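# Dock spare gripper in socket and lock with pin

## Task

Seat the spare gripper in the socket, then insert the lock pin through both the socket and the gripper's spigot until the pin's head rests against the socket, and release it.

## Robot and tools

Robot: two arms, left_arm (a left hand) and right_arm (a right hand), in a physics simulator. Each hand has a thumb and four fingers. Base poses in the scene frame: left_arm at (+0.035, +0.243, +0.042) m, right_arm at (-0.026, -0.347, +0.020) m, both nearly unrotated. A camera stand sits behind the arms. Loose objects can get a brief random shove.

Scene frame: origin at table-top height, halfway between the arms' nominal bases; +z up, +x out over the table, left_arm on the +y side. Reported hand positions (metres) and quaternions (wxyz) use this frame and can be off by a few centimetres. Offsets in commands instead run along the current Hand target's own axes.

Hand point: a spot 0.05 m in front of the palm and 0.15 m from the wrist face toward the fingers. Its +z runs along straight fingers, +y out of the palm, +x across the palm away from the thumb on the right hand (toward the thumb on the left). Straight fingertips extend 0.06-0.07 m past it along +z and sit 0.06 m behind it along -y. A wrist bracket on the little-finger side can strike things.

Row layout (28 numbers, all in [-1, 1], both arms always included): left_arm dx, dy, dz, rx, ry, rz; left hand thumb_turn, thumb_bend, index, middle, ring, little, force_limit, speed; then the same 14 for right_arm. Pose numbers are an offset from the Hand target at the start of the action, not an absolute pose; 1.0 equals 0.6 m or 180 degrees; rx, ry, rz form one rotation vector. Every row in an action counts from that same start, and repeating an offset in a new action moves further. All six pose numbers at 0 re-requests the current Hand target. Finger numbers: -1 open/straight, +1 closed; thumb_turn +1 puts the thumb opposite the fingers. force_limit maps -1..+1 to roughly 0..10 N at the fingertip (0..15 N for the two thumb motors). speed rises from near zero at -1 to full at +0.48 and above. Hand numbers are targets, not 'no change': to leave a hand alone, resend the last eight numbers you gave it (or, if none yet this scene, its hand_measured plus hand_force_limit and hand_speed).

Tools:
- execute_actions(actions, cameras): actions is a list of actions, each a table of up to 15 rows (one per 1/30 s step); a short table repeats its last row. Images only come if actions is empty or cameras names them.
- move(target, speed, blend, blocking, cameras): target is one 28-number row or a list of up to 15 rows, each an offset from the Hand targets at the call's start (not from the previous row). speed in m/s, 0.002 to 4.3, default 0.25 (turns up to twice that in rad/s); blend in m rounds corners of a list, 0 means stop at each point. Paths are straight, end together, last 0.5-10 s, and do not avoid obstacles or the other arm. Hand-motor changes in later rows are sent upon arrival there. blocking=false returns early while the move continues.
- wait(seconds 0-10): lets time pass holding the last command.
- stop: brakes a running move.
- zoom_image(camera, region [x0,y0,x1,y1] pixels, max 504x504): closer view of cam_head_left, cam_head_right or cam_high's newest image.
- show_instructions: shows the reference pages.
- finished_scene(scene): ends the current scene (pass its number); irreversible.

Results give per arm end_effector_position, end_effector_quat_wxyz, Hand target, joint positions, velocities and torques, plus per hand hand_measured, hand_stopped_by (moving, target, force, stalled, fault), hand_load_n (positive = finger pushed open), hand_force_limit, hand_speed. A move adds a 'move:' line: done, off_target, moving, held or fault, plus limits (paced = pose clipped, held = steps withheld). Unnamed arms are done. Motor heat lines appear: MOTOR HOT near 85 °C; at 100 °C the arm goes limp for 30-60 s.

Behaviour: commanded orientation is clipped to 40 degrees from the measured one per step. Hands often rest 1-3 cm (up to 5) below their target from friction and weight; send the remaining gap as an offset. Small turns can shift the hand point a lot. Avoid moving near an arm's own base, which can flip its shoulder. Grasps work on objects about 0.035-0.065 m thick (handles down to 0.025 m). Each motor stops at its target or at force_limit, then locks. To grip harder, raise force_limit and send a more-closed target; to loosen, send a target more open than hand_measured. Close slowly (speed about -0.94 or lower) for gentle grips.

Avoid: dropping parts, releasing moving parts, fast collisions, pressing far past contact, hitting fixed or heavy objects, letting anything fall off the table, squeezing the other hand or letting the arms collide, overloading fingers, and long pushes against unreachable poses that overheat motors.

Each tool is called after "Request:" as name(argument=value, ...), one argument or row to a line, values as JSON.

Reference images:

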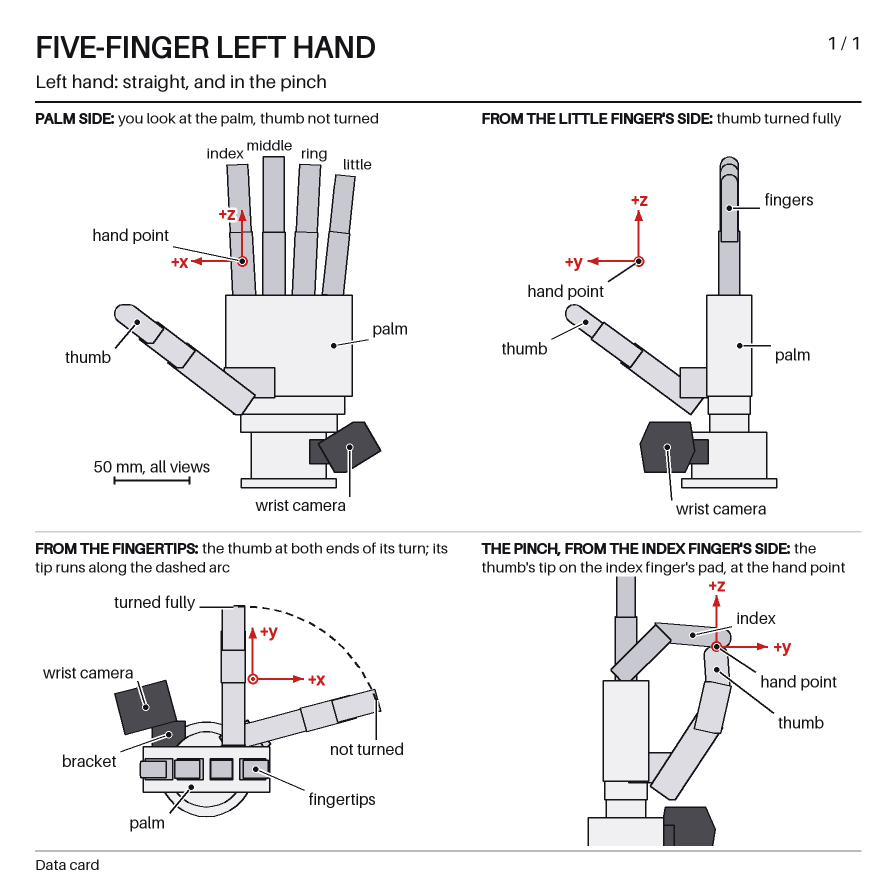

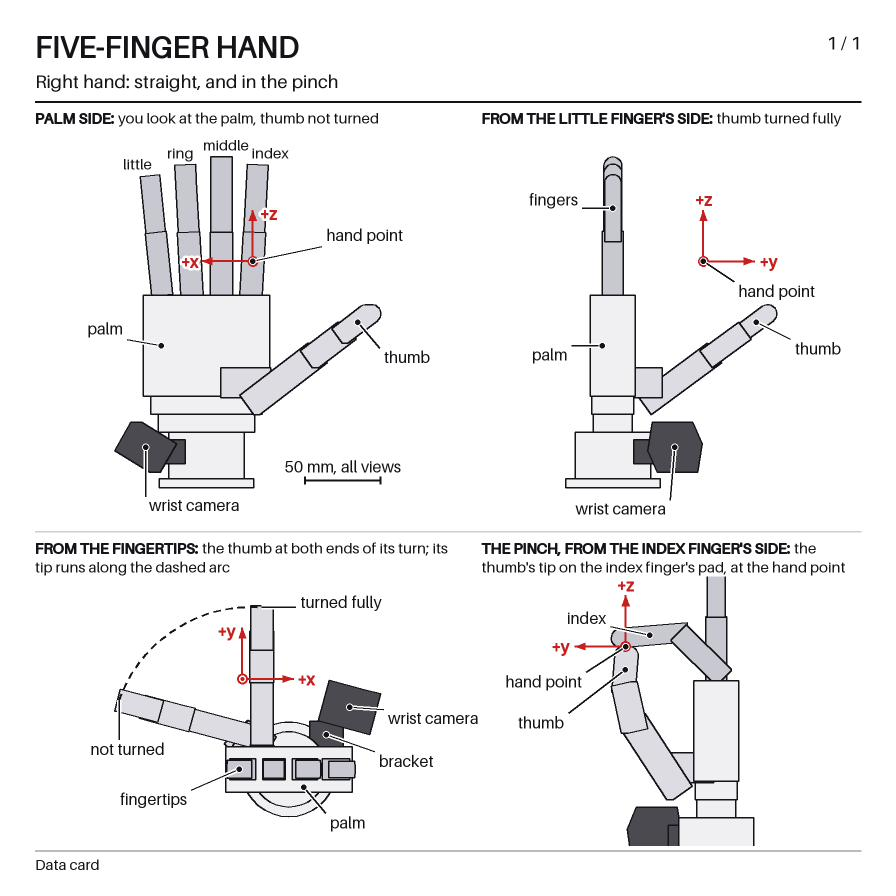

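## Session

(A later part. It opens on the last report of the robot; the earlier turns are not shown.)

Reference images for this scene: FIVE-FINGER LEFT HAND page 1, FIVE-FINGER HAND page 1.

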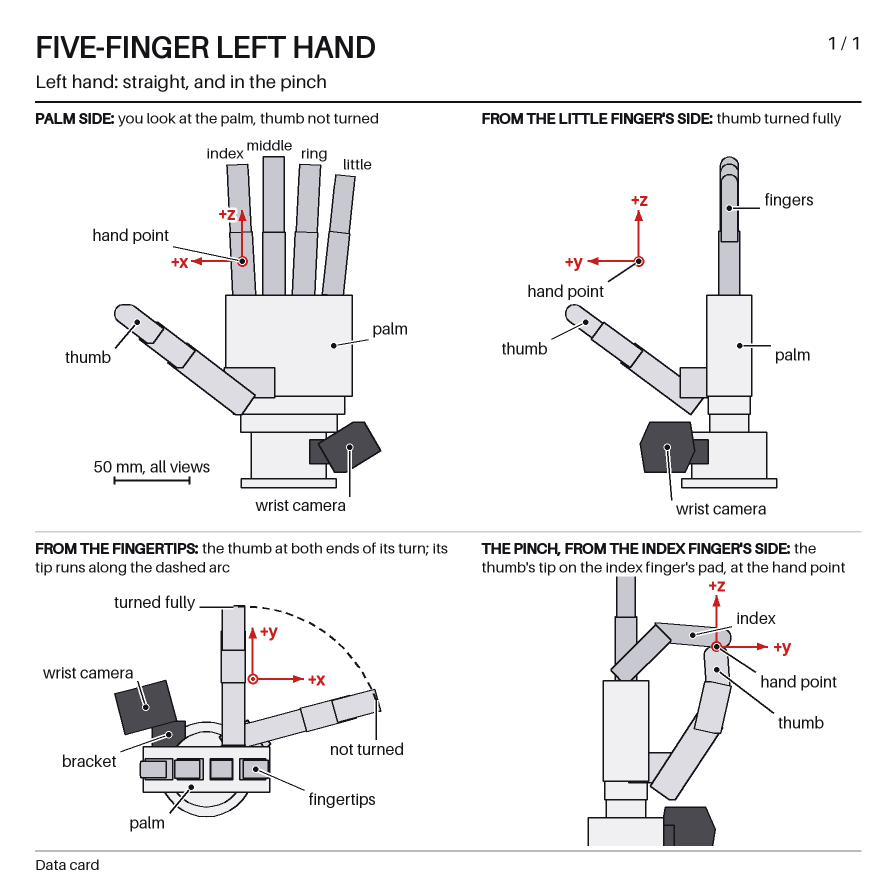

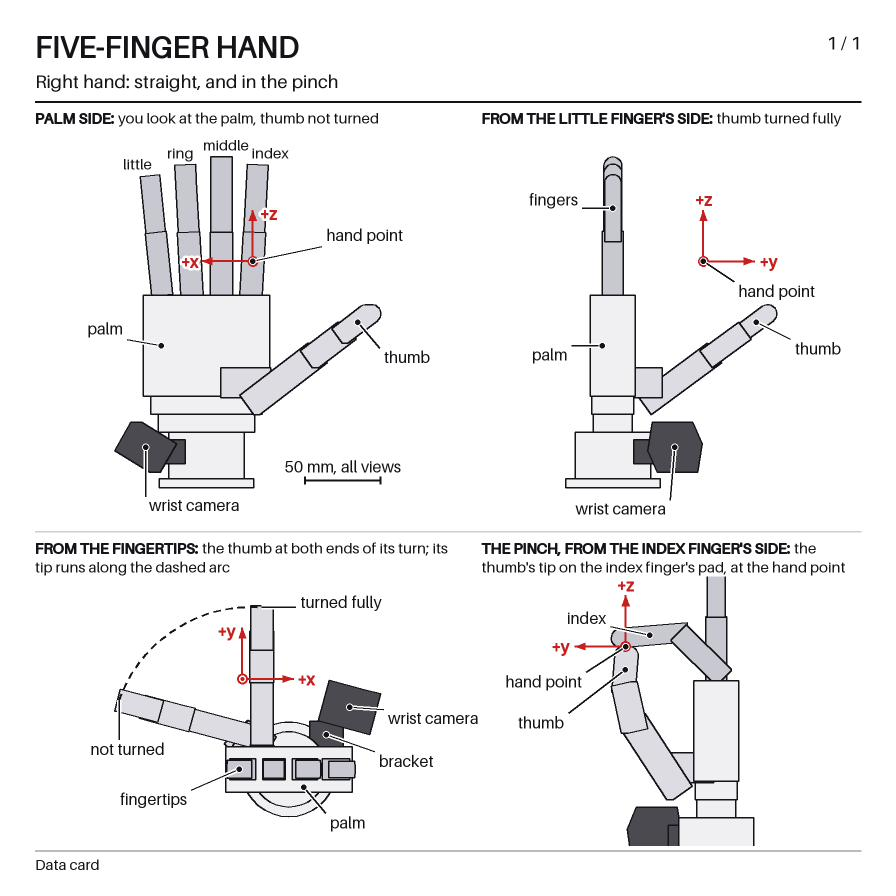

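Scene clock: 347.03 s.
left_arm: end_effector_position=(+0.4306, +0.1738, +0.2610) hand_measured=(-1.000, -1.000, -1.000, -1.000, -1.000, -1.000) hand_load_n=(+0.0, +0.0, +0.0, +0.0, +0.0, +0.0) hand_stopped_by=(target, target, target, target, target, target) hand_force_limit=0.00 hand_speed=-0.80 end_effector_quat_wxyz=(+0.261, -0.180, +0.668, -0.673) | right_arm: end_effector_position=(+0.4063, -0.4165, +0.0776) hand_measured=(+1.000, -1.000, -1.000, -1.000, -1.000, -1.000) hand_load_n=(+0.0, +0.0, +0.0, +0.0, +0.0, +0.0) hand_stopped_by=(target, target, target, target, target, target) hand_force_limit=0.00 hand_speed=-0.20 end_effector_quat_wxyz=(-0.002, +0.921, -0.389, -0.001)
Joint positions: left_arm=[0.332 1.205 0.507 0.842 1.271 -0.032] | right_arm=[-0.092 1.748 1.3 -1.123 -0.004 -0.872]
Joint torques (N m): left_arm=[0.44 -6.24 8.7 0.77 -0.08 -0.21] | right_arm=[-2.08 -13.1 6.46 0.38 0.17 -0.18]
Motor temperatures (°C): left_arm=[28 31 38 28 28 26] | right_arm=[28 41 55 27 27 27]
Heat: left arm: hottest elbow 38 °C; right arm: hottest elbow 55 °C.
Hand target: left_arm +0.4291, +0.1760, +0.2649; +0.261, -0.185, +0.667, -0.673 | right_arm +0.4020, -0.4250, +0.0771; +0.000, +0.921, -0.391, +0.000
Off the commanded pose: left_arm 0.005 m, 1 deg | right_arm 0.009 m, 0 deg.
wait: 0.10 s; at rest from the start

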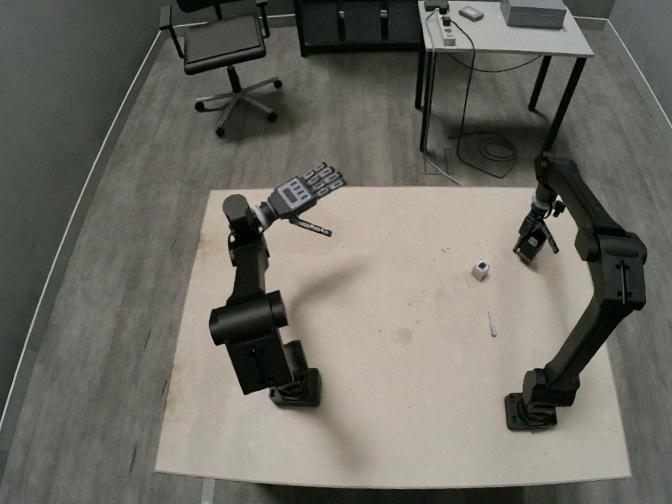

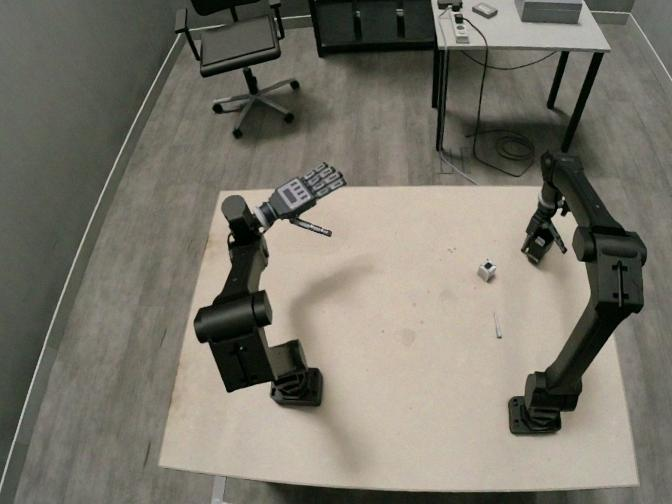

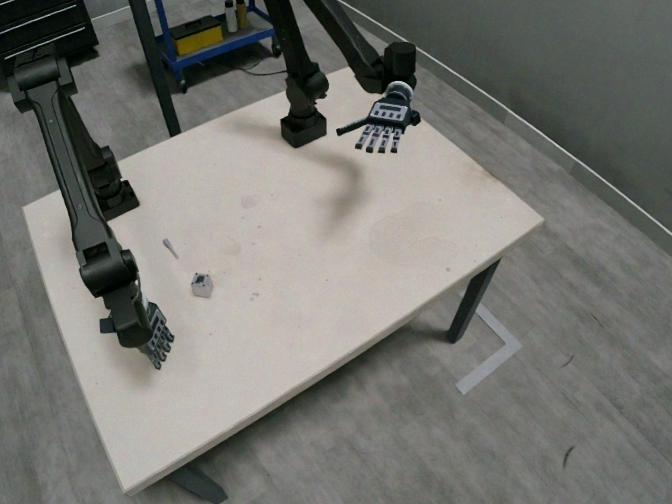

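Request:
move(
  target=[0,0,0,0,0,0,-1,-1,-1,-1,-1,-1,0,-0.8,0,0,-0.018,0,0,0,1,-1,-1,-1,-1,-1,0,-0.2],
  speed=0.06,
  cameras=["cam_head_left"],
)

Request:
zoom_image(
  camera="cam_head_left",
  region=[508, 222, 554, 268],
)

Scene clock: 393.30 s.
left_arm: end_effector_position=(+0.4306, +0.1738, +0.2610) hand_measured=(-1.000, -1.000, -1.000, -1.000, -1.000, -1.000) hand_load_n=(-0.5, +0.0, +0.0, +0.0, +0.0, +0.0) hand_stopped_by=(target, target, target, target, target, target) hand_force_limit=0.00 hand_speed=-0.80 end_effector_quat_wxyz=(+0.261, -0.180, +0.668, -0.673) | right_arm: end_effector_position=(+0.4041, -0.4163, +0.0784) hand_measured=(+1.000, -1.000, -1.000, -1.000, -1.000, -1.000) hand_load_n=(+0.0, -0.5, +0.0, +0.0, +0.0, +0.0) hand_stopped_by=(target, target, target, target, target, target) hand_force_limit=0.00 hand_speed=-0.20 end_effector_quat_wxyz=(-0.001, +0.921, -0.389, -0.004)
Joint positions: left_arm=[0.332 1.205 0.507 0.842 1.271 -0.032] | right_arm=[-0.092 1.747 1.3 -1.131 -0.004 -0.873]
Joint torques (N m): left_arm=[0.38 -6.24 8.68 0.79 -0.08 -0.21] | right_arm=[-2.26 -14.04 7.58 -0.28 0.17 -0.16]
Motor temperatures (°C): left_arm=[28 31 38 28 28 26] | right_arm=[28 40 49 27 27 27]
Heat: left arm: hottest elbow 38 °C; right arm: hottest elbow 49 °C.
Hand target: left_arm +0.4291, +0.1760, +0.2649; +0.261, -0.185, +0.667, -0.673 | right_arm +0.4020, -0.4250, +0.0879; +0.000, +0.921, -0.391, +0.000
Off the commanded pose: left_arm 0.005 m, 1 deg | right_arm 0.013 m, 1 deg.
move: off_target (right_arm)
Images, in order (width x height): cam_head_left 672x504.

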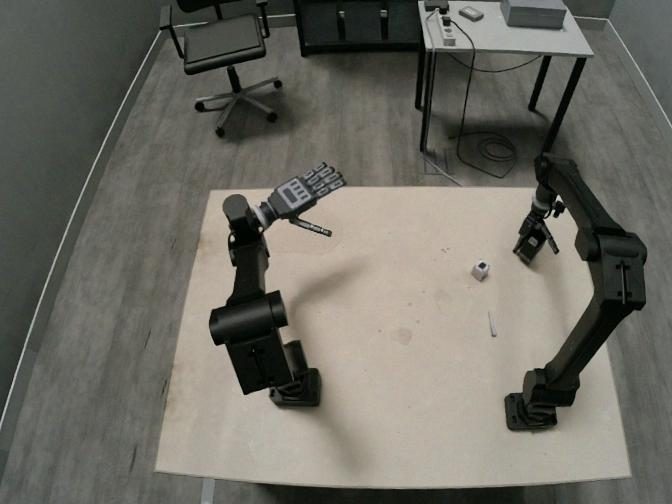

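Scaled by 10.957 from the camera's 672x504 image, which has a finer 960x720 frame.

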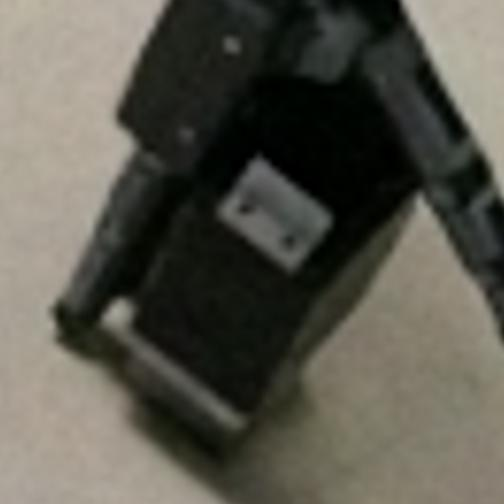

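Request:
execute_actions(
  actions=[],
)

Scene clock: 412.97 s.
left_arm: end_effector_position=(+0.4306, +0.1738, +0.2610) hand_measured=(-1.000, -1.000, -1.000, -1.000, -1.000, -1.000) hand_load_n=(+0.0, +0.0, -0.5, +0.0, +0.0, +0.0) hand_stopped_by=(target, target, target, target, target, target) hand_force_limit=0.00 hand_speed=-0.80 end_effector_quat_wxyz=(+0.261, -0.180, +0.668, -0.673) | right_arm: end_effector_position=(+0.4040, -0.4163, +0.0785) hand_measured=(+1.000, -1.000, -1.000, -1.000, -1.000, -1.000) hand_load_n=(+0.0, +0.0, +0.0, +0.0, +0.0, +0.0) hand_stopped_by=(target, target, target, target, target, target) hand_force_limit=0.00 hand_speed=-0.20 end_effector_quat_wxyz=(-0.001, +0.921, -0.389, -0.004)
Joint positions: left_arm=[0.332 1.205 0.507 0.842 1.271 -0.032] | right_arm=[-0.092 1.747 1.3 -1.132 -0.004 -0.873]
Joint velocities: within noise
Joint torques (N m): left_arm=[0.38 -6.24 8.69 0.76 -0.08 -0.21] | right_arm=[-2.2 -13.86 7.6 -0.38 0.16 -0.17]
Motor temperatures (°C): left_arm=[28 31 38 28 28 26] | right_arm=[28 40 49 27 27 27]
Heat: left arm: hottest elbow 38 °C; right arm: hottest elbow 49 °C.
Hand target: left_arm +0.4291, +0.1760, +0.2649; +0.261, -0.185, +0.667, -0.673 | right_arm +0.4019, -0.4249, +0.0879; +0.000, +0.921, -0.391, +0.000
Off the commanded pose: left_arm 0.005 m, 1 deg | right_arm 0.013 m, 1 deg.

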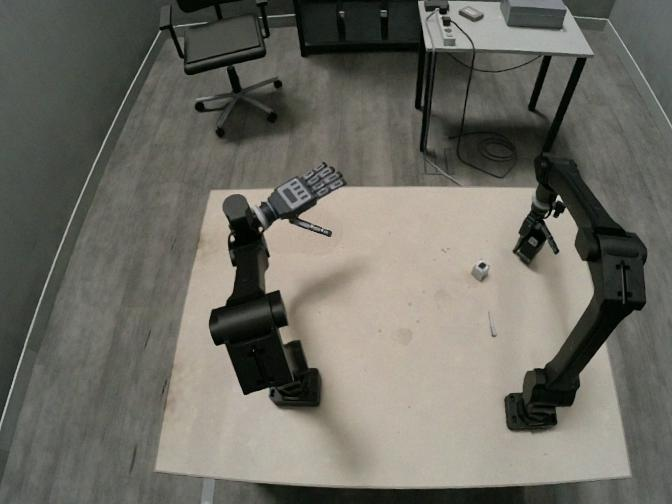

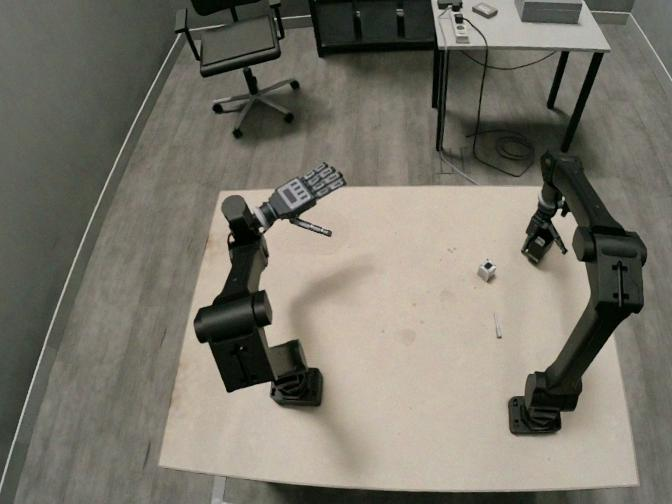

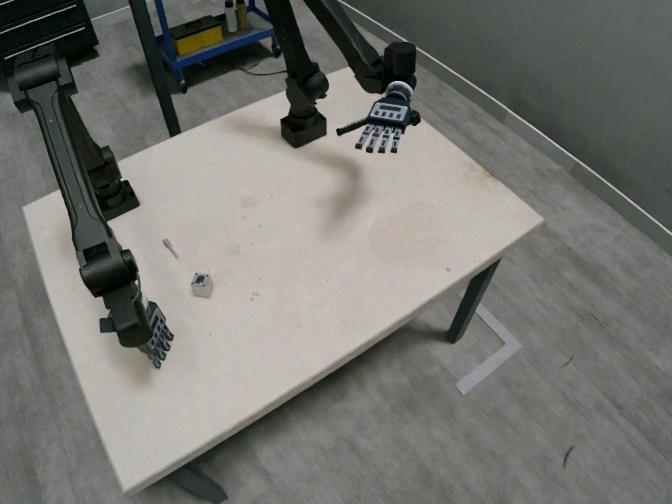

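Request:
move(
  target=[0,0,0,0,0,0,-1,-1,-1,-1,-1,-1,0,-0.8, 0,0,-0.02,0,0,0,1,-1,-1,-1,-1,-1,0,-0.2],
  speed=0.05,
)

Request:
zoom_image(
  camera="cam_head_left",
  region=[470, 200, 590, 290],
)

Scene clock: 421.77 s.
left_arm: end_effector_position=(+0.4306, +0.1738, +0.2610) hand_measured=(-1.000, -1.000, -1.000, -1.000, -1.000, -1.000) hand_load_n=(-0.5, +0.0, +0.0, +0.0, +0.0, +0.0) hand_stopped_by=(target, target, target, target, target, target) hand_force_limit=0.00 hand_speed=-0.80 end_effector_quat_wxyz=(+0.261, -0.180, +0.668, -0.673) | right_arm: end_effector_position=(+0.3965, -0.4156, +0.0831) hand_measured=(+1.000, -1.000, -1.000, -1.000, -1.000, -1.000) hand_load_n=(+0.0, +0.0, +0.0, +0.0, -0.5, +0.0) hand_stopped_by=(target, target, target, target, target, target) hand_force_limit=0.00 hand_speed=-0.20 end_effector_quat_wxyz=(+0.003, +0.921, -0.389, -0.016)
Joint positions: left_arm=[0.332 1.205 0.507 0.842 1.271 -0.032] | right_arm=[-0.092 1.74 1.3 -1.161 -0.004 -0.873]
Joint torques (N m): left_arm=[0.38 -6.3 8.69 0.77 -0.08 -0.2] | right_arm=[-2.14 -14.33 8.94 -0.38 0.17 -0.19]
Heat: left arm: hottest elbow 38 °C; right arm: hottest elbow 49 °C.
Hand target: left_arm +0.4291, +0.1760, +0.2649; +0.261, -0.185, +0.667, -0.673 | right_arm +0.4019, -0.4249, +0.0998; +0.000, +0.921, -0.391, +0.000
Off the commanded pose: left_arm 0.005 m, 1 deg | right_arm 0.020 m, 2 deg.
move: off_target (right_arm)

Scaled by 4.200 from the camera's 672x504 image, which has a finer 960x720 frame.
This view is cut from an older image: the scene may have changed since it was taken.

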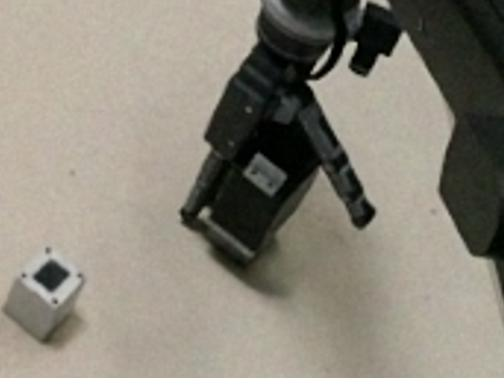

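Request:
move(
  target=[0,0,0,0,0,0,-1,-1,-1,-1,-1,-1,0,-0.8, 0.014,0,-0.003,0,0,0,1,-1,-1,-1,-1,-1,0,-0.2],
  speed=0.05,
  cameras=["cam_head_left","cam_high"],
)

Request:
zoom_image(
  camera="cam_head_left",
  region=[470, 200, 590, 290],
)

Request:
zoom_image(
  camera="cam_high",
  region=[80, 270, 220, 380],
)

Scene clock: 433.40 s.
left_arm: end_effector_position=(+0.4306, +0.1738, +0.2610) hand_measured=(-1.000, -1.000, -1.000, -1.000, -1.000, -1.000) hand_load_n=(+0.0, +0.0, +0.0, +0.0, +0.0, +0.0) hand_stopped_by=(target, target, target, target, target, target) hand_force_limit=0.00 hand_speed=-0.80 end_effector_quat_wxyz=(+0.261, -0.180, +0.668, -0.673) | right_arm: end_effector_position=(+0.3945, -0.4156, +0.0837) hand_measured=(+1.000, -1.000, -1.000, -1.000, -1.000, -1.000) hand_load_n=(+0.0, +0.0, +0.0, +0.0, +0.0, +0.0) hand_stopped_by=(target, target, target, target, target, target) hand_force_limit=0.00 hand_speed=-0.20 end_effector_quat_wxyz=(+0.004, +0.922, -0.387, -0.019)
Joint positions: left_arm=[0.332 1.205 0.507 0.842 1.271 -0.032] | right_arm=[-0.092 1.74 1.3 -1.169 -0.004 -0.877]
Joint torques (N m): left_arm=[0.38 -6.3 8.7 0.77 -0.08 -0.21] | right_arm=[-3.08 -13.1 10.78 -0.4 0.2 -0.28]
Heat: left arm: hottest elbow 38 °C; right arm: hottest elbow 49 °C.
Hand target: left_arm +0.4291, +0.1760, +0.2649; +0.261, -0.185, +0.667, -0.673 | right_arm +0.4077, -0.4309, +0.1016; +0.000, +0.921, -0.390, +0.000
Off the commanded pose: left_arm 0.005 m, 1 deg | right_arm 0.027 m, 2 deg.
move: off_target (right_arm)
Images, in order (width x height): cam_head_left 672x504, cam_high 672x504.

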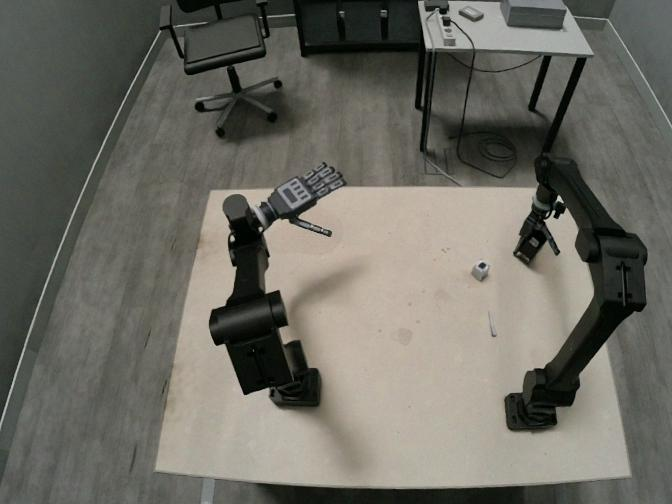

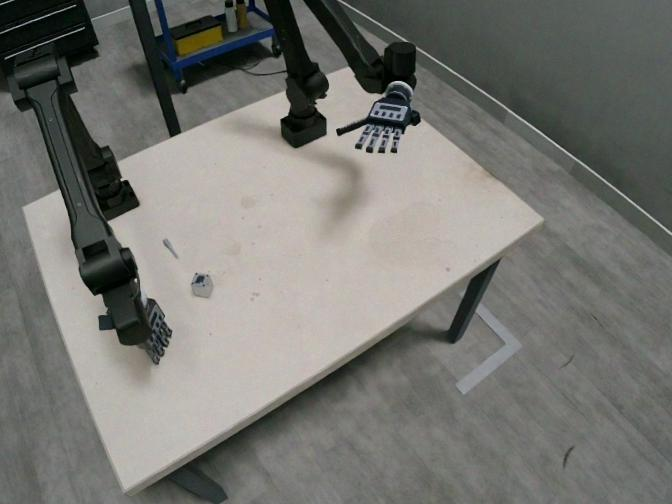

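Scaled by 4.200 from the camera's 672x504 image, which has a finer 960x720 frame.

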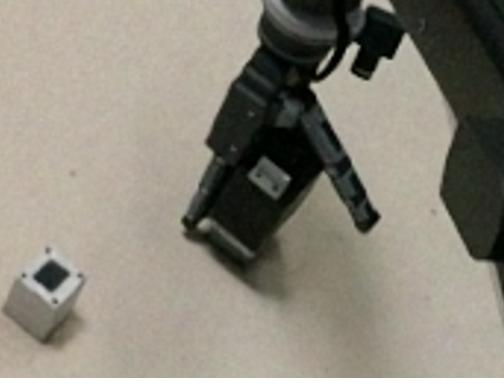

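Scaled by 3.600 from the camera's 672x504 image, which has a finer 960x720 frame.

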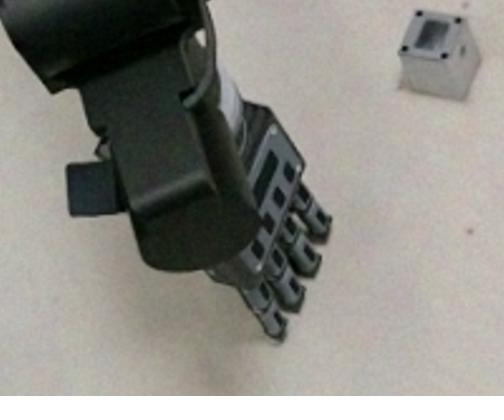

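Request:
move(
  target=[0,0,0,0,0,0,-1,-1,-1,-1,-1,-1,0,-0.8, -0.0128,-0.0153,0,0,0,0,1,-1,-1,-1,-1,-1,0,-0.2],
  speed=0.05,
  cameras=["cam_head_left"],
)

Request:
zoom_image(
  camera="cam_head_left",
  region=[500, 210, 580, 270],
)

Scene clock: 447.50 s.
left_arm: end_effector_position=(+0.4306, +0.1738, +0.2610) hand_measured=(-1.000, -1.000, -1.000, -1.000, -1.000, -1.000) hand_load_n=(+0.0, +0.0, +0.0, +0.0, +0.0, +0.0) hand_stopped_by=(target, target, target, target, target, target) hand_force_limit=0.00 hand_speed=-0.80 end_effector_quat_wxyz=(+0.261, -0.180, +0.668, -0.673) | right_arm: end_effector_position=(+0.3945, -0.4156, +0.0837) hand_measured=(+1.000, -1.000, -1.000, -1.000, -1.000, -1.000) hand_load_n=(+0.0, +0.0, +0.0, +0.0, +0.0, +0.0) hand_stopped_by=(target, target, target, target, target, target) hand_force_limit=0.00 hand_speed=-0.20 end_effector_quat_wxyz=(+0.004, +0.922, -0.387, -0.019)
Joint positions: left_arm=[0.332 1.205 0.507 0.842 1.271 -0.032] | right_arm=[-0.092 1.74 1.3 -1.169 -0.004 -0.877]
Joint torques (N m): left_arm=[0.44 -6.3 8.69 0.77 -0.08 -0.21] | right_arm=[-1.08 -13.45 10.78 -0.44 0.17 0]
Heat: left arm: hottest elbow 38 °C; right arm: hottest elbow 50 °C.
Hand target: left_arm +0.4291, +0.1760, +0.2649; +0.261, -0.185, +0.667, -0.673 | right_arm +0.4090, -0.4190, +0.1016; +0.000, +0.921, -0.390, +0.000
Off the commanded pose: left_arm 0.005 m, 1 deg | right_arm 0.023 m, 2 deg.
move: off_target (right_arm)
Images, in order (width x height): cam_head_left 672x504.

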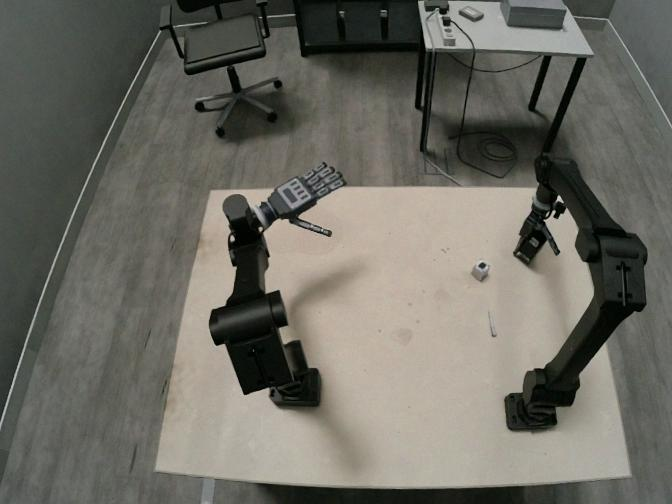

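Scaled by 6.300 from the camera's 672x504 image, which has a finer 960x720 frame.

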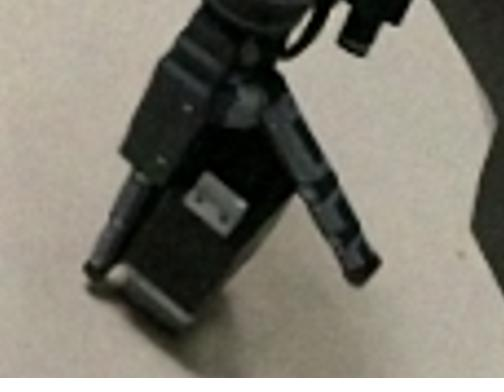

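Request:
move(
  target=[0,0,0,0,0,0,-1,-1,-1,-1,-1,-1,0,-0.8, 0.0116,-0.012,-0.010,0,0,0,1,-1,-1,-1,-1,-1,0,-0.2],
  speed=0.08,
)

Scene clock: 464.93 s.
left_arm: end_effector_position=(+0.4306, +0.1738, +0.2610) hand_measured=(-1.000, -1.000, -1.000, -1.000, -1.000, -1.000) hand_load_n=(+0.0, +0.0, +0.0, -0.5, +0.0, +0.0) hand_stopped_by=(target, target, target, target, target, target) hand_force_limit=0.00 hand_speed=-0.80 end_effector_quat_wxyz=(+0.261, -0.180, +0.668, -0.673) | right_arm: end_effector_position=(+0.4033, -0.4165, +0.0962) hand_measured=(+1.000, -1.000, -1.000, -1.000, -1.000, -1.000) hand_load_n=(+0.0, +0.0, +0.0, +0.0, +0.0, +0.5) hand_stopped_by=(target, target, target, target, target, target) hand_force_limit=0.00 hand_speed=-0.20 end_effector_quat_wxyz=(+0.002, +0.922, -0.387, -0.014)
Joint positions: left_arm=[0.332 1.205 0.507 0.842 1.271 -0.032] | right_arm=[-0.092 1.74 1.338 -1.197 -0.004 -0.877]
Joint torques (N m): left_arm=[0.38 -6.3 8.7 0.77 -0.08 -0.21] | right_arm=[-0.67 -12.4 11.29 -0.28 0.15 0.02]
Heat: left arm: hottest elbow 38 °C; right arm: hottest elbow 52 °C.
Hand target: left_arm +0.4291, +0.1760, +0.2649; +0.261, -0.185, +0.667, -0.673 | right_arm +0.4190, -0.4190, +0.1076; +0.000, +0.921, -0.390, +0.000
Off the commanded pose: left_arm 0.005 m, 1 deg | right_arm 0.020 m, 2 deg.
move: off_target (right_arm)

Request:
move(
  target=[0,0,0,0,0,0,-1,-1,-1,-1,-1,-1,0,-0.8, -0.0058,0.006,0.0167,0,0,0,1,-1,-1,-1,-1,-1,0,-0.2],
  speed=0.08,
)

Scene clock: 470.50 s.
left_arm: end_effector_position=(+0.4306, +0.1738, +0.2610) hand_measured=(-1.000, -1.000, -1.000, -1.000, -1.000, -1.000) hand_load_n=(+0.0, +0.0, +0.0, -0.5, +0.0, +0.0) hand_stopped_by=(target, target, target, target, target, target) hand_force_limit=0.00 hand_speed=-0.80 end_effector_quat_wxyz=(+0.261, -0.180, +0.668, -0.673) | right_arm: end_effector_position=(+0.4049, -0.4167, +0.0958) hand_measured=(+1.000, -1.000, -1.000, -1.000, -1.000, -1.000) hand_load_n=(+0.0, +0.0, +0.0, +0.0, +0.0, +0.0) hand_stopped_by=(target, target, target, target, target, target) hand_force_limit=0.00 hand_speed=-0.20 end_effector_quat_wxyz=(+0.002, +0.922, -0.387, -0.011)
Joint positions: left_arm=[0.332 1.205 0.507 0.842 1.271 -0.032] | right_arm=[-0.092 1.74 1.338 -1.191 -0.004 -0.877]
Joint torques (N m): left_arm=[0.44 -6.3 8.7 0.76 -0.08 -0.21] | right_arm=[-0.91 -12.34 8.83 0.53 0.16 0.01]
Heat: left arm: hottest elbow 38 °C; right arm: hottest elbow 53 °C.
Hand target: left_arm +0.4291, +0.1760, +0.2649; +0.261, -0.185, +0.667, -0.673 | right_arm +0.4140, -0.4190, +0.0976; +0.000, +0.921, -0.390, +0.000
Off the commanded pose: left_arm 0.005 m, 1 deg | right_arm 0.010 m, 1 deg.
move: done

Request:
move(
  target=[0,0,0,0,0,0,-1,-1,-1,-1,-1,-1,0,-0.8, -0.0035,0.0036,0.0167,0,0,0,1,-1,-1,-1,-1,-1,0,-0.2],
  speed=0.08,
)

Scene clock: 488.73 s.
left_arm: end_effector_position=(+0.4306, +0.1738, +0.2610) hand_measured=(-1.000, -1.000, -1.000, -1.000, -1.000, -1.000) hand_load_n=(+0.0, +0.0, +0.0, +0.0, +0.0, +0.0) hand_stopped_by=(target, target, target, target, target, target) hand_force_limit=0.00 hand_speed=-0.80 end_effector_quat_wxyz=(+0.261, -0.180, +0.668, -0.673) | right_arm: end_effector_position=(+0.4081, -0.4170, +0.0912) hand_measured=(+1.000, -1.000, -1.000, -1.000, -1.000, -1.000) hand_load_n=(+0.0, +0.0, +0.0, +0.0, +0.0, +0.0) hand_stopped_by=(target, target, target, target, target, target) hand_force_limit=0.00 hand_speed=-0.20 end_effector_quat_wxyz=(-0.001, +0.922, -0.387, -0.003)
Joint positions: left_arm=[0.332 1.205 0.507 0.842 1.271 -0.032] | right_arm=[-0.092 1.74 1.328 -1.163 -0.004 -0.877]
Joint torques (N m): left_arm=[0.38 -6.3 8.69 0.77 -0.08 -0.2] | right_arm=[-0.73 -12.1 7.61 0.66 0.16 0.02]
Motor temperatures (°C): left_arm=[28 31 38 28 28 26] | right_arm=[28 44 54 27 27 27]
Heat: left arm: hottest elbow 38 °C; right arm: hottest elbow 54 °C.
Hand target: left_arm +0.4291, +0.1760, +0.2649; +0.261, -0.185, +0.667, -0.673 | right_arm +0.4110, -0.4190, +0.0876; +0.000, +0.921, -0.390, +0.000
Off the commanded pose: left_arm 0.005 m, 1 deg | right_arm 0.005 m, 1 deg.
move: done

Request:
move(
  target=[0,0,0,0,0,0,-1,-1,-1,-1,-1,-1,0,-0.8, -0.0046,0.0048,0.0117,0,0,0,1,-1,-1,-1,-1,-1,0,-0.2],
  speed=0.08,
)

Scene clock: 495.17 s.
left_arm: end_effector_position=(+0.4306, +0.1738, +0.2610) hand_measured=(-1.000, -1.000, -1.000, -1.000, -1.000, -1.000) hand_load_n=(+0.0, +0.0, +0.0, +0.0, +0.0, +0.0) hand_stopped_by=(target, target, target, target, target, target) hand_force_limit=0.00 hand_speed=-0.80 end_effector_quat_wxyz=(+0.261, -0.180, +0.668, -0.673) | right_arm: end_effector_position=(+0.4043, -0.4166, +0.0836) hand_measured=(+1.000, -1.000, -1.000, -1.000, -1.000, -1.000) hand_load_n=(+0.0, +0.0, +0.0, +0.0, +0.0, +0.0) hand_stopped_by=(target, target, target, target, target, target) hand_force_limit=0.00 hand_speed=-0.20 end_effector_quat_wxyz=(-0.001, +0.922, -0.387, -0.003)
Joint positions: left_arm=[0.332 1.205 0.507 0.842 1.271 -0.032] | right_arm=[-0.092 1.74 1.306 -1.142 -0.004 -0.877]
Joint torques (N m): left_arm=[0.44 -6.3 8.69 0.77 -0.08 -0.21] | right_arm=[-0.85 -12.1 7.57 0.65 0.16 0]
Heat: left arm: hottest elbow 38 °C; right arm: hottest elbow 53 °C.
Hand target: left_arm +0.4291, +0.1760, +0.2649; +0.261, -0.185, +0.667, -0.673 | right_arm +0.4070, -0.4190, +0.0805; +0.000, +0.921, -0.390, +0.000
Off the commanded pose: left_arm 0.005 m, 1 deg | right_arm 0.005 m, 1 deg.
move: done

Request:
move(
  target=[0,0,0,0,0,0,-1,-1,-1,-1,-1,-1,0,-0.8, 0,0,-0.02,0.0082,0.0097,0,1,-1,-1,-1,-1,-1,0,-0.2],
  speed=0.08,
)

Scene clock: 503.83 s.
left_arm: end_effector_position=(+0.4306, +0.1738, +0.2610) hand_measured=(-1.000, -1.000, -1.000, -1.000, -1.000, -1.000) hand_load_n=(-0.5, +0.0, +0.0, +0.0, +0.0, +0.0) hand_stopped_by=(target, target, target, target, target, target) hand_force_limit=0.00 hand_speed=-0.80 end_effector_quat_wxyz=(+0.261, -0.180, +0.668, -0.673) | right_arm: end_effector_position=(+0.4026, -0.4164, +0.0830) hand_measured=(+1.000, -1.000, -1.000, -1.000, -1.000, -1.000) hand_load_n=(+0.0, +0.0, +0.0, +0.0, +0.0, +0.0) hand_stopped_by=(target, target, target, target, target, target) hand_force_limit=0.00 hand_speed=-0.20 end_effector_quat_wxyz=(-0.002, +0.922, -0.387, +0.001)
Joint positions: left_arm=[0.332 1.205 0.507 0.842 1.271 -0.032] | right_arm=[-0.092 1.73 1.291 -1.128 -0.004 -0.877]
Joint torques (N m): left_arm=[0.38 -6.3 8.69 0.77 -0.08 -0.2] | right_arm=[-0.85 -14.1 7.5 0.58 0.15 0]
Heat: left arm: hottest elbow 38 °C; right arm: hottest elbow 52 °C.
Hand target: left_arm +0.4291, +0.1760, +0.2649; +0.261, -0.185, +0.667, -0.673 | right_arm +0.4069, -0.4190, +0.0926; -0.006, +0.920, -0.390, +0.019
Off the commanded pose: left_arm 0.005 m, 1 deg | right_arm 0.011 m, 2 deg.
move: off_target (right_arm)

Request:
move(
  target=[0,0,0,0,0,0,-1,-1,-1,-1,-1,-1,0,-0.8, 0,0,0,0,0,0,1,0.94,-1,-1,-1,-1,0.3,-0.5],
  speed=0.05,
  cameras=["cam_head_left"],
)

Request:
zoom_image(
  camera="cam_head_left",
  region=[500, 210, 580, 270],
)

Scene clock: 509.83 s.
left_arm: end_effector_position=(+0.4306, +0.1738, +0.2610) hand_measured=(-1.000, -1.000, -1.000, -1.000, -1.000, -1.000) hand_load_n=(+0.0, +0.0, +0.0, +0.0, +0.0, +0.0) hand_stopped_by=(target, target, target, target, target, target) hand_force_limit=0.00 hand_speed=-0.80 end_effector_quat_wxyz=(+0.261, -0.180, +0.668, -0.673) | right_arm: end_effector_position=(+0.4026, -0.4165, +0.0831) hand_measured=(+1.000, -0.128, -1.000, -1.000, -1.000, -1.000) hand_load_n=(+0.5, +9.0, +0.0, +0.0, +0.0, +0.0) hand_stopped_by=(target, force, target, target, target, target) hand_force_limit=0.30 hand_speed=-0.50 end_effector_quat_wxyz=(-0.002, +0.922, -0.387, +0.002)
Joint positions: left_arm=[0.332 1.205 0.507 0.842 1.271 -0.032] | right_arm=[-0.092 1.729 1.291 -1.128 -0.004 -0.877]
Joint torques (N m): left_arm=[0.32 -6.3 8.7 0.76 -0.08 -0.21] | right_arm=[-0.97 -14.04 7.49 0.58 0.17 -0.01]
Heat: left arm: hottest elbow 38 °C; right arm: hottest elbow 53 °C.
Hand target: left_arm +0.4291, +0.1760, +0.2649; +0.261, -0.185, +0.667, -0.673 | right_arm +0.4069, -0.4190, +0.0926; -0.006, +0.920, -0.390, +0.019
Off the commanded pose: left_arm 0.005 m, 1 deg | right_arm 0.011 m, 2 deg.
move: off_target (right_arm)
Images, in order (width x height): cam_head_left 672x504.

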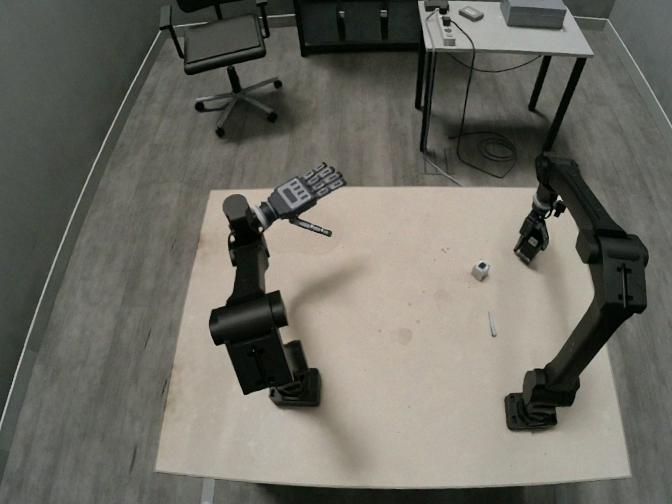

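Scaled by 6.300 from the camera's 672x504 image, which has a finer 960x720 frame.

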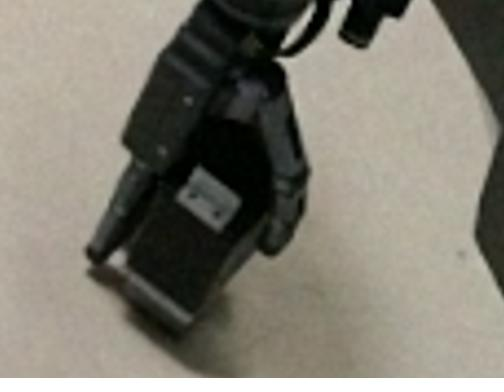

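Request:
move(
  target=[0,0,0,0,0,0,-1,-1,-1,-1,-1,-1,0,-0.8, 0,0,0,0,0,0,1,0.96,-1,-1,-1,-1,0.9,-0.5],
  speed=0.05,
)

Scene clock: 518.93 s.
left_arm: end_effector_position=(+0.4306, +0.1738, +0.2610) hand_measured=(-1.000, -1.000, -1.000, -1.000, -1.000, -1.000) hand_load_n=(-0.5, +0.0, -0.5, +0.0, +0.0, +0.0) hand_stopped_by=(target, target, target, target, target, target) hand_force_limit=0.00 hand_speed=-0.80 end_effector_quat_wxyz=(+0.261, -0.180, +0.668, -0.673) | right_arm: end_effector_position=(+0.4026, -0.4165, +0.0831) hand_measured=(+1.000, -0.116, -1.000, -1.000, -1.000, -1.000) hand_load_n=(+1.0, +14.5, +0.0, +0.0, +0.0, +0.0) hand_stopped_by=(target, force, target, target, target, target) hand_force_limit=0.90 hand_speed=-0.50 end_effector_quat_wxyz=(-0.002, +0.922, -0.387, +0.002)
Joint positions: left_arm=[0.332 1.205 0.507 0.842 1.271 -0.032] | right_arm=[-0.092 1.729 1.291 -1.128 -0.004 -0.877]
Joint torques (N m): left_arm=[0.38 -6.24 8.7 0.77 -0.08 -0.2] | right_arm=[-1.08 -14.1 7.5 0.61 0.14 -0.02]
Heat: left arm: hottest elbow 38 °C; right arm: hottest elbow 53 °C.
Hand target: left_arm +0.4291, +0.1760, +0.2649; +0.261, -0.185, +0.667, -0.673 | right_arm +0.4069, -0.4190, +0.0926; -0.006, +0.920, -0.390, +0.019
Off the commanded pose: left_arm 0.005 m, 1 deg | right_arm 0.011 m, 2 deg.
move: off_target (right_arm)

Request:
move(
  target=[0,0,0,0,0,0,-1,-1,-1,-1,-1,-1,0,-0.8, 0.0046,-0.0048,-0.02,0,0,0,1,0.96,-1,-1,-1,-1,0.9,-0.5],
  speed=0.06,
)

Scene clock: 528.83 s.
left_arm: end_effector_position=(+0.4306, +0.1738, +0.2610) hand_measured=(-1.000, -1.000, -1.000, -1.000, -1.000, -1.000) hand_load_n=(+0.0, +0.0, +0.0, +0.0, +0.0, +0.0) hand_stopped_by=(target, target, target, target, target, target) hand_force_limit=0.00 hand_speed=-0.80 end_effector_quat_wxyz=(+0.261, -0.180, +0.668, -0.673) | right_arm: end_effector_position=(+0.4011, -0.4163, +0.0835) hand_measured=(+1.000, -0.116, -1.000, -1.000, -1.000, -1.000) hand_load_n=(+1.5, +14.5, +0.0, +0.0, +0.0, +0.0) hand_stopped_by=(target, force, target, target, target, target) hand_force_limit=0.90 hand_speed=-0.50 end_effector_quat_wxyz=(-0.002, +0.922, -0.387, -0.001)
Joint positions: left_arm=[0.332 1.205 0.507 0.842 1.271 -0.032] | right_arm=[-0.092 1.729 1.291 -1.134 -0.004 -0.877]
Joint torques (N m): left_arm=[0.38 -6.24 8.69 0.79 -0.08 -0.2] | right_arm=[-0.91 -14.45 9.8 -0.39 0.14 0]
Heat: left arm: hottest elbow 38 °C; right arm: hottest elbow 53 °C.
Hand target: left_arm +0.4291, +0.1760, +0.2649; +0.261, -0.185, +0.667, -0.673 | right_arm +0.4105, -0.4189, +0.1047; -0.006, +0.920, -0.390, +0.019
Off the commanded pose: left_arm 0.005 m, 1 deg | right_arm 0.023 m, 2 deg.
move: off_target (right_arm)

Request:
move(
  target=[0,0,0,0,0,0,-1,-1,-1,-1,-1,-1,0,-0.8, 0.0093,-0.0096,-0.0133,0,0,0,1,0.96,-1,-1,-1,-1,0.9,-0.5],
  speed=0.06,
)

Scene clock: 533.00 s.
left_arm: end_effector_position=(+0.4306, +0.1738, +0.2610) hand_measured=(-1.000, -1.000, -1.000, -1.000, -1.000, -1.000) hand_load_n=(+0.0, +0.0, +0.0, +0.0, +0.0, +0.0) hand_stopped_by=(target, target, target, target, target, target) hand_force_limit=0.00 hand_speed=-0.80 end_effector_quat_wxyz=(+0.261, -0.180, +0.668, -0.673) | right_arm: end_effector_position=(+0.3989, -0.4161, +0.0884) hand_measured=(+1.000, -0.116, -1.000, -1.000, -1.000, -1.000) hand_load_n=(+2.5, +10.5, +0.0, +0.0, +0.0, +0.0) hand_stopped_by=(target, force, target, target, target, target) hand_force_limit=0.90 hand_speed=-0.50 end_effector_quat_wxyz=(+0.001, +0.922, -0.387, -0.008)
Joint positions: left_arm=[0.332 1.205 0.507 0.842 1.271 -0.032] | right_arm=[-0.092 1.729 1.303 -1.16 -0.004 -0.877]
Joint torques (N m): left_arm=[0.32 -6.3 8.7 0.76 -0.08 -0.2] | right_arm=[-0.67 -13.63 11.81 -0.39 0.16 0.02]
Heat: left arm: hottest elbow 38 °C; right arm: hottest elbow 54 °C.
Hand target: left_arm +0.4291, +0.1760, +0.2649; +0.261, -0.185, +0.667, -0.673 | right_arm +0.4181, -0.4189, +0.1130; -0.006, +0.920, -0.390, +0.019
Off the commanded pose: left_arm 0.005 m, 1 deg | right_arm 0.031 m, 3 deg.
move: off_target (right_arm)

Request:
execute_actions(
  actions=[],
)

Request:
zoom_image(
  camera="cam_head_left",
  region=[500, 210, 580, 270],
)

Request:
zoom_image(
  camera="cam_head_right",
  region=[500, 210, 580, 270],
)

Scene clock: 536.27 s.
left_arm: end_effector_position=(+0.4306, +0.1738, +0.2610) hand_measured=(-1.000, -1.000, -1.000, -1.000, -1.000, -1.000) hand_load_n=(+0.0, +0.0, +0.0, +0.0, +0.0, +0.0) hand_stopped_by=(target, target, target, target, target, target) hand_force_limit=0.00 hand_speed=-0.80 end_effector_quat_wxyz=(+0.261, -0.180, +0.668, -0.673) | right_arm: end_effector_position=(+0.3991, -0.4161, +0.0885) hand_measured=(+1.000, -0.116, -1.000, -1.000, -1.000, -1.000) hand_load_n=(+2.5, +10.5, +0.0, +0.0, +0.0, +0.0) hand_stopped_by=(target, force, target, target, target, target) hand_force_limit=0.90 hand_speed=-0.50 end_effector_quat_wxyz=(+0.001, +0.922, -0.387, -0.008)
Joint positions: left_arm=[0.332 1.205 0.507 0.842 1.271 -0.032] | right_arm=[-0.092 1.729 1.303 -1.16 -0.004 -0.877]
Joint velocities: within noise
Joint torques (N m): left_arm=[0.32 -6.3 8.7 0.77 -0.08 -0.21] | right_arm=[-0.67 -13.68 11.81 -0.42 0.15 0.02]
Motor temperatures (°C): left_arm=[28 31 38 28 28 26] | right_arm=[28 42 55 27 27 27]
Heat: left arm: hottest elbow 38 °C; right arm: hottest elbow 55 °C.
Hand target: left_arm +0.4291, +0.1760, +0.2649; +0.261, -0.185, +0.667, -0.673 | right_arm +0.4183, -0.4189, +0.1130; -0.006, +0.920, -0.390, +0.019
Off the commanded pose: left_arm 0.005 m, 1 deg | right_arm 0.031 m, 3 deg.

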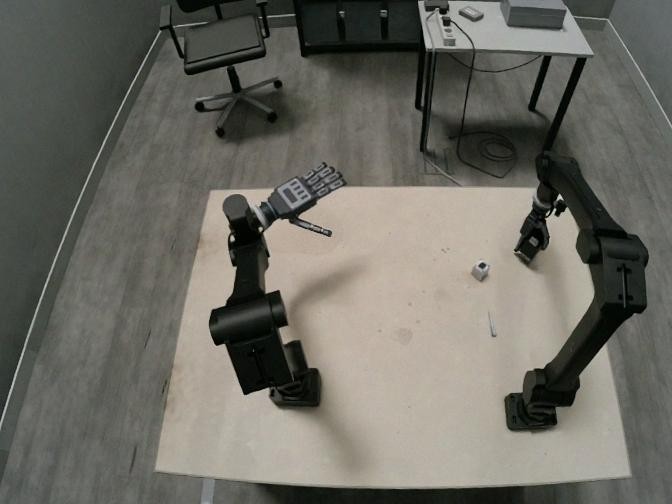

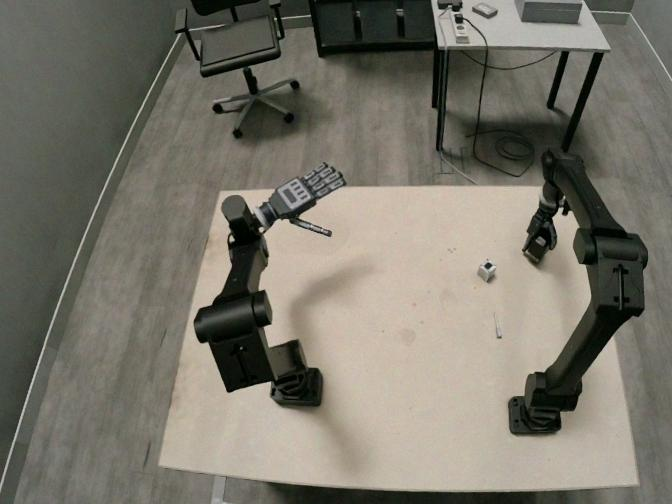

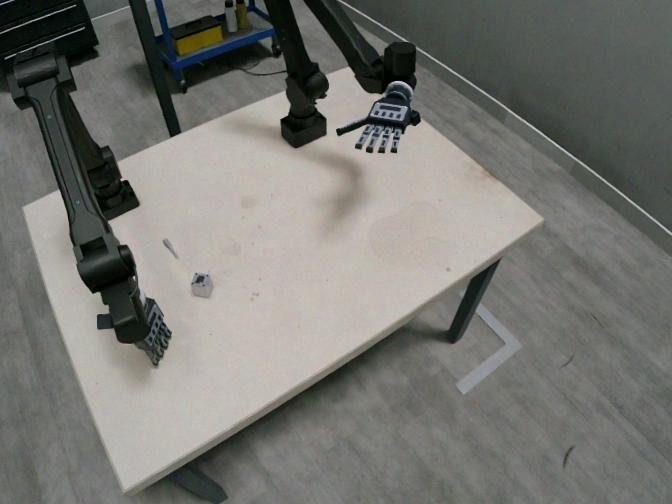

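Scaled by 6.300 from the camera's 672x504 image, which has a finer 960x720 frame.

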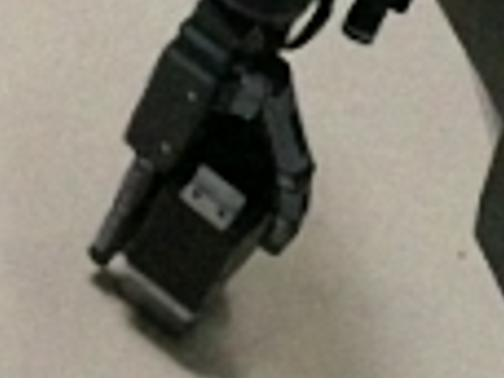

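Scaled by 6.300 from the camera's 672x504 image, which has a finer 960x720 frame.

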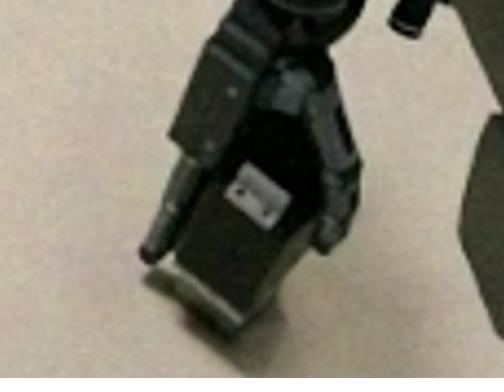

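Request:
move(
  target=[0,0,0,0,0,0,-1,-1,-1,-1,-1,-1,0,-0.8, 0,0,0,0,0,0,1,-0.6,-1,-1,-1,-1,0.3,-0.2],
  speed=0.06,
)

Request:
move(
  target=[0,0,0,0,0,0,-1,-1,-1,-1,-1,-1,0,-0.8, -0.0056,0.0056,0.045,-0.0082,-0.0097,0,1,-0.6,-1,-1,-1,-1,0.3,-0.2],
  speed=0.06,
)

Scene clock: 572.07 s.
left_arm: end_effector_position=(+0.4306, +0.1738, +0.2610) hand_measured=(-1.000, -1.000, -1.000, -1.000, -1.000, -1.000) hand_load_n=(+0.0, +0.0, +0.0, +0.0, +0.0, +0.0) hand_stopped_by=(target, target, target, target, target, target) hand_force_limit=0.00 hand_speed=-0.80 end_effector_quat_wxyz=(+0.261, -0.180, +0.668, -0.673) | right_arm: end_effector_position=(+0.4011, -0.4162, +0.0914) hand_measured=(+1.000, -0.600, -1.000, -1.000, -1.000, -1.000) hand_load_n=(-0.5, -0.5, +0.0, +0.0, +0.0, +0.0) hand_stopped_by=(target, target, target, target, target, target) hand_force_limit=0.30 hand_speed=-0.20 end_effector_quat_wxyz=(+0.000, +0.922, -0.387, -0.007)
Joint positions: left_arm=[0.332 1.205 0.507 0.842 1.271 -0.032] | right_arm=[-0.092 1.729 1.311 -1.166 -0.004 -0.877]
Joint torques (N m): left_arm=[0.38 -6.3 8.69 0.77 -0.08 -0.21] | right_arm=[-0.73 -13.74 11.22 -0.17 0.17 0.04]
Motor temperatures (°C): left_arm=[28 31 38 28 28 26] | right_arm=[28 42 63 27 27 27]
Heat: left arm: hottest elbow 38 °C; right arm: hottest elbow 63 °C.
Hand target: left_arm +0.4291, +0.1760, +0.2649; +0.261, -0.185, +0.667, -0.673 | right_arm +0.4182, -0.4189, +0.1131; -0.006, +0.920, -0.390, +0.019
Off the commanded pose: left_arm 0.005 m, 1 deg | right_arm 0.028 m, 3 deg.
move: off_target (right_arm)

Scene clock: 573.07 s.
left_arm: end_effector_position=(+0.4306, +0.1738, +0.2610) hand_measured=(-1.000, -1.000, -1.000, -1.000, -1.000, -1.000) hand_load_n=(+0.0, +0.0, +0.0, +0.0, +0.0, +0.0) hand_stopped_by=(target, target, target, target, target, target) hand_force_limit=0.00 hand_speed=-0.80 end_effector_quat_wxyz=(+0.261, -0.180, +0.668, -0.673) | right_arm: end_effector_position=(+0.4018, -0.4163, +0.0851) hand_measured=(+1.000, -0.600, -1.000, -1.000, -1.000, -1.000) hand_load_n=(+0.0, +0.0, +0.0, +0.0, +0.0, +0.0) hand_stopped_by=(target, target, target, target, target, target) hand_force_limit=0.30 hand_speed=-0.20 end_effector_quat_wxyz=(+0.001, +0.922, -0.387, -0.011)
Joint positions: left_arm=[0.332 1.205 0.507 0.842 1.271 -0.032] | right_arm=[-0.092 1.743 1.311 -1.16 -0.004 -0.877]
Joint torques (N m): left_arm=[0.38 -6.24 8.69 0.77 -0.08 -0.21] | right_arm=[-0.85 -11.63 9.61 0.5 0.17 0.02]
Motor temperatures (°C): left_arm=[28 31 38 28 28 26] | right_arm=[28 42 62 27 27 27]
Heat: left arm: hottest elbow 38 °C; right arm: hottest elbow 62 °C.
Hand target: left_arm +0.4291, +0.1760, +0.2649; +0.261, -0.185, +0.667, -0.673 | right_arm +0.4145, -0.4189, +0.0858; +0.000, +0.921, -0.390, +0.000
Off the commanded pose: left_arm 0.005 m, 1 deg | right_arm 0.013 m, 1 deg.
move: off_target (right_arm)


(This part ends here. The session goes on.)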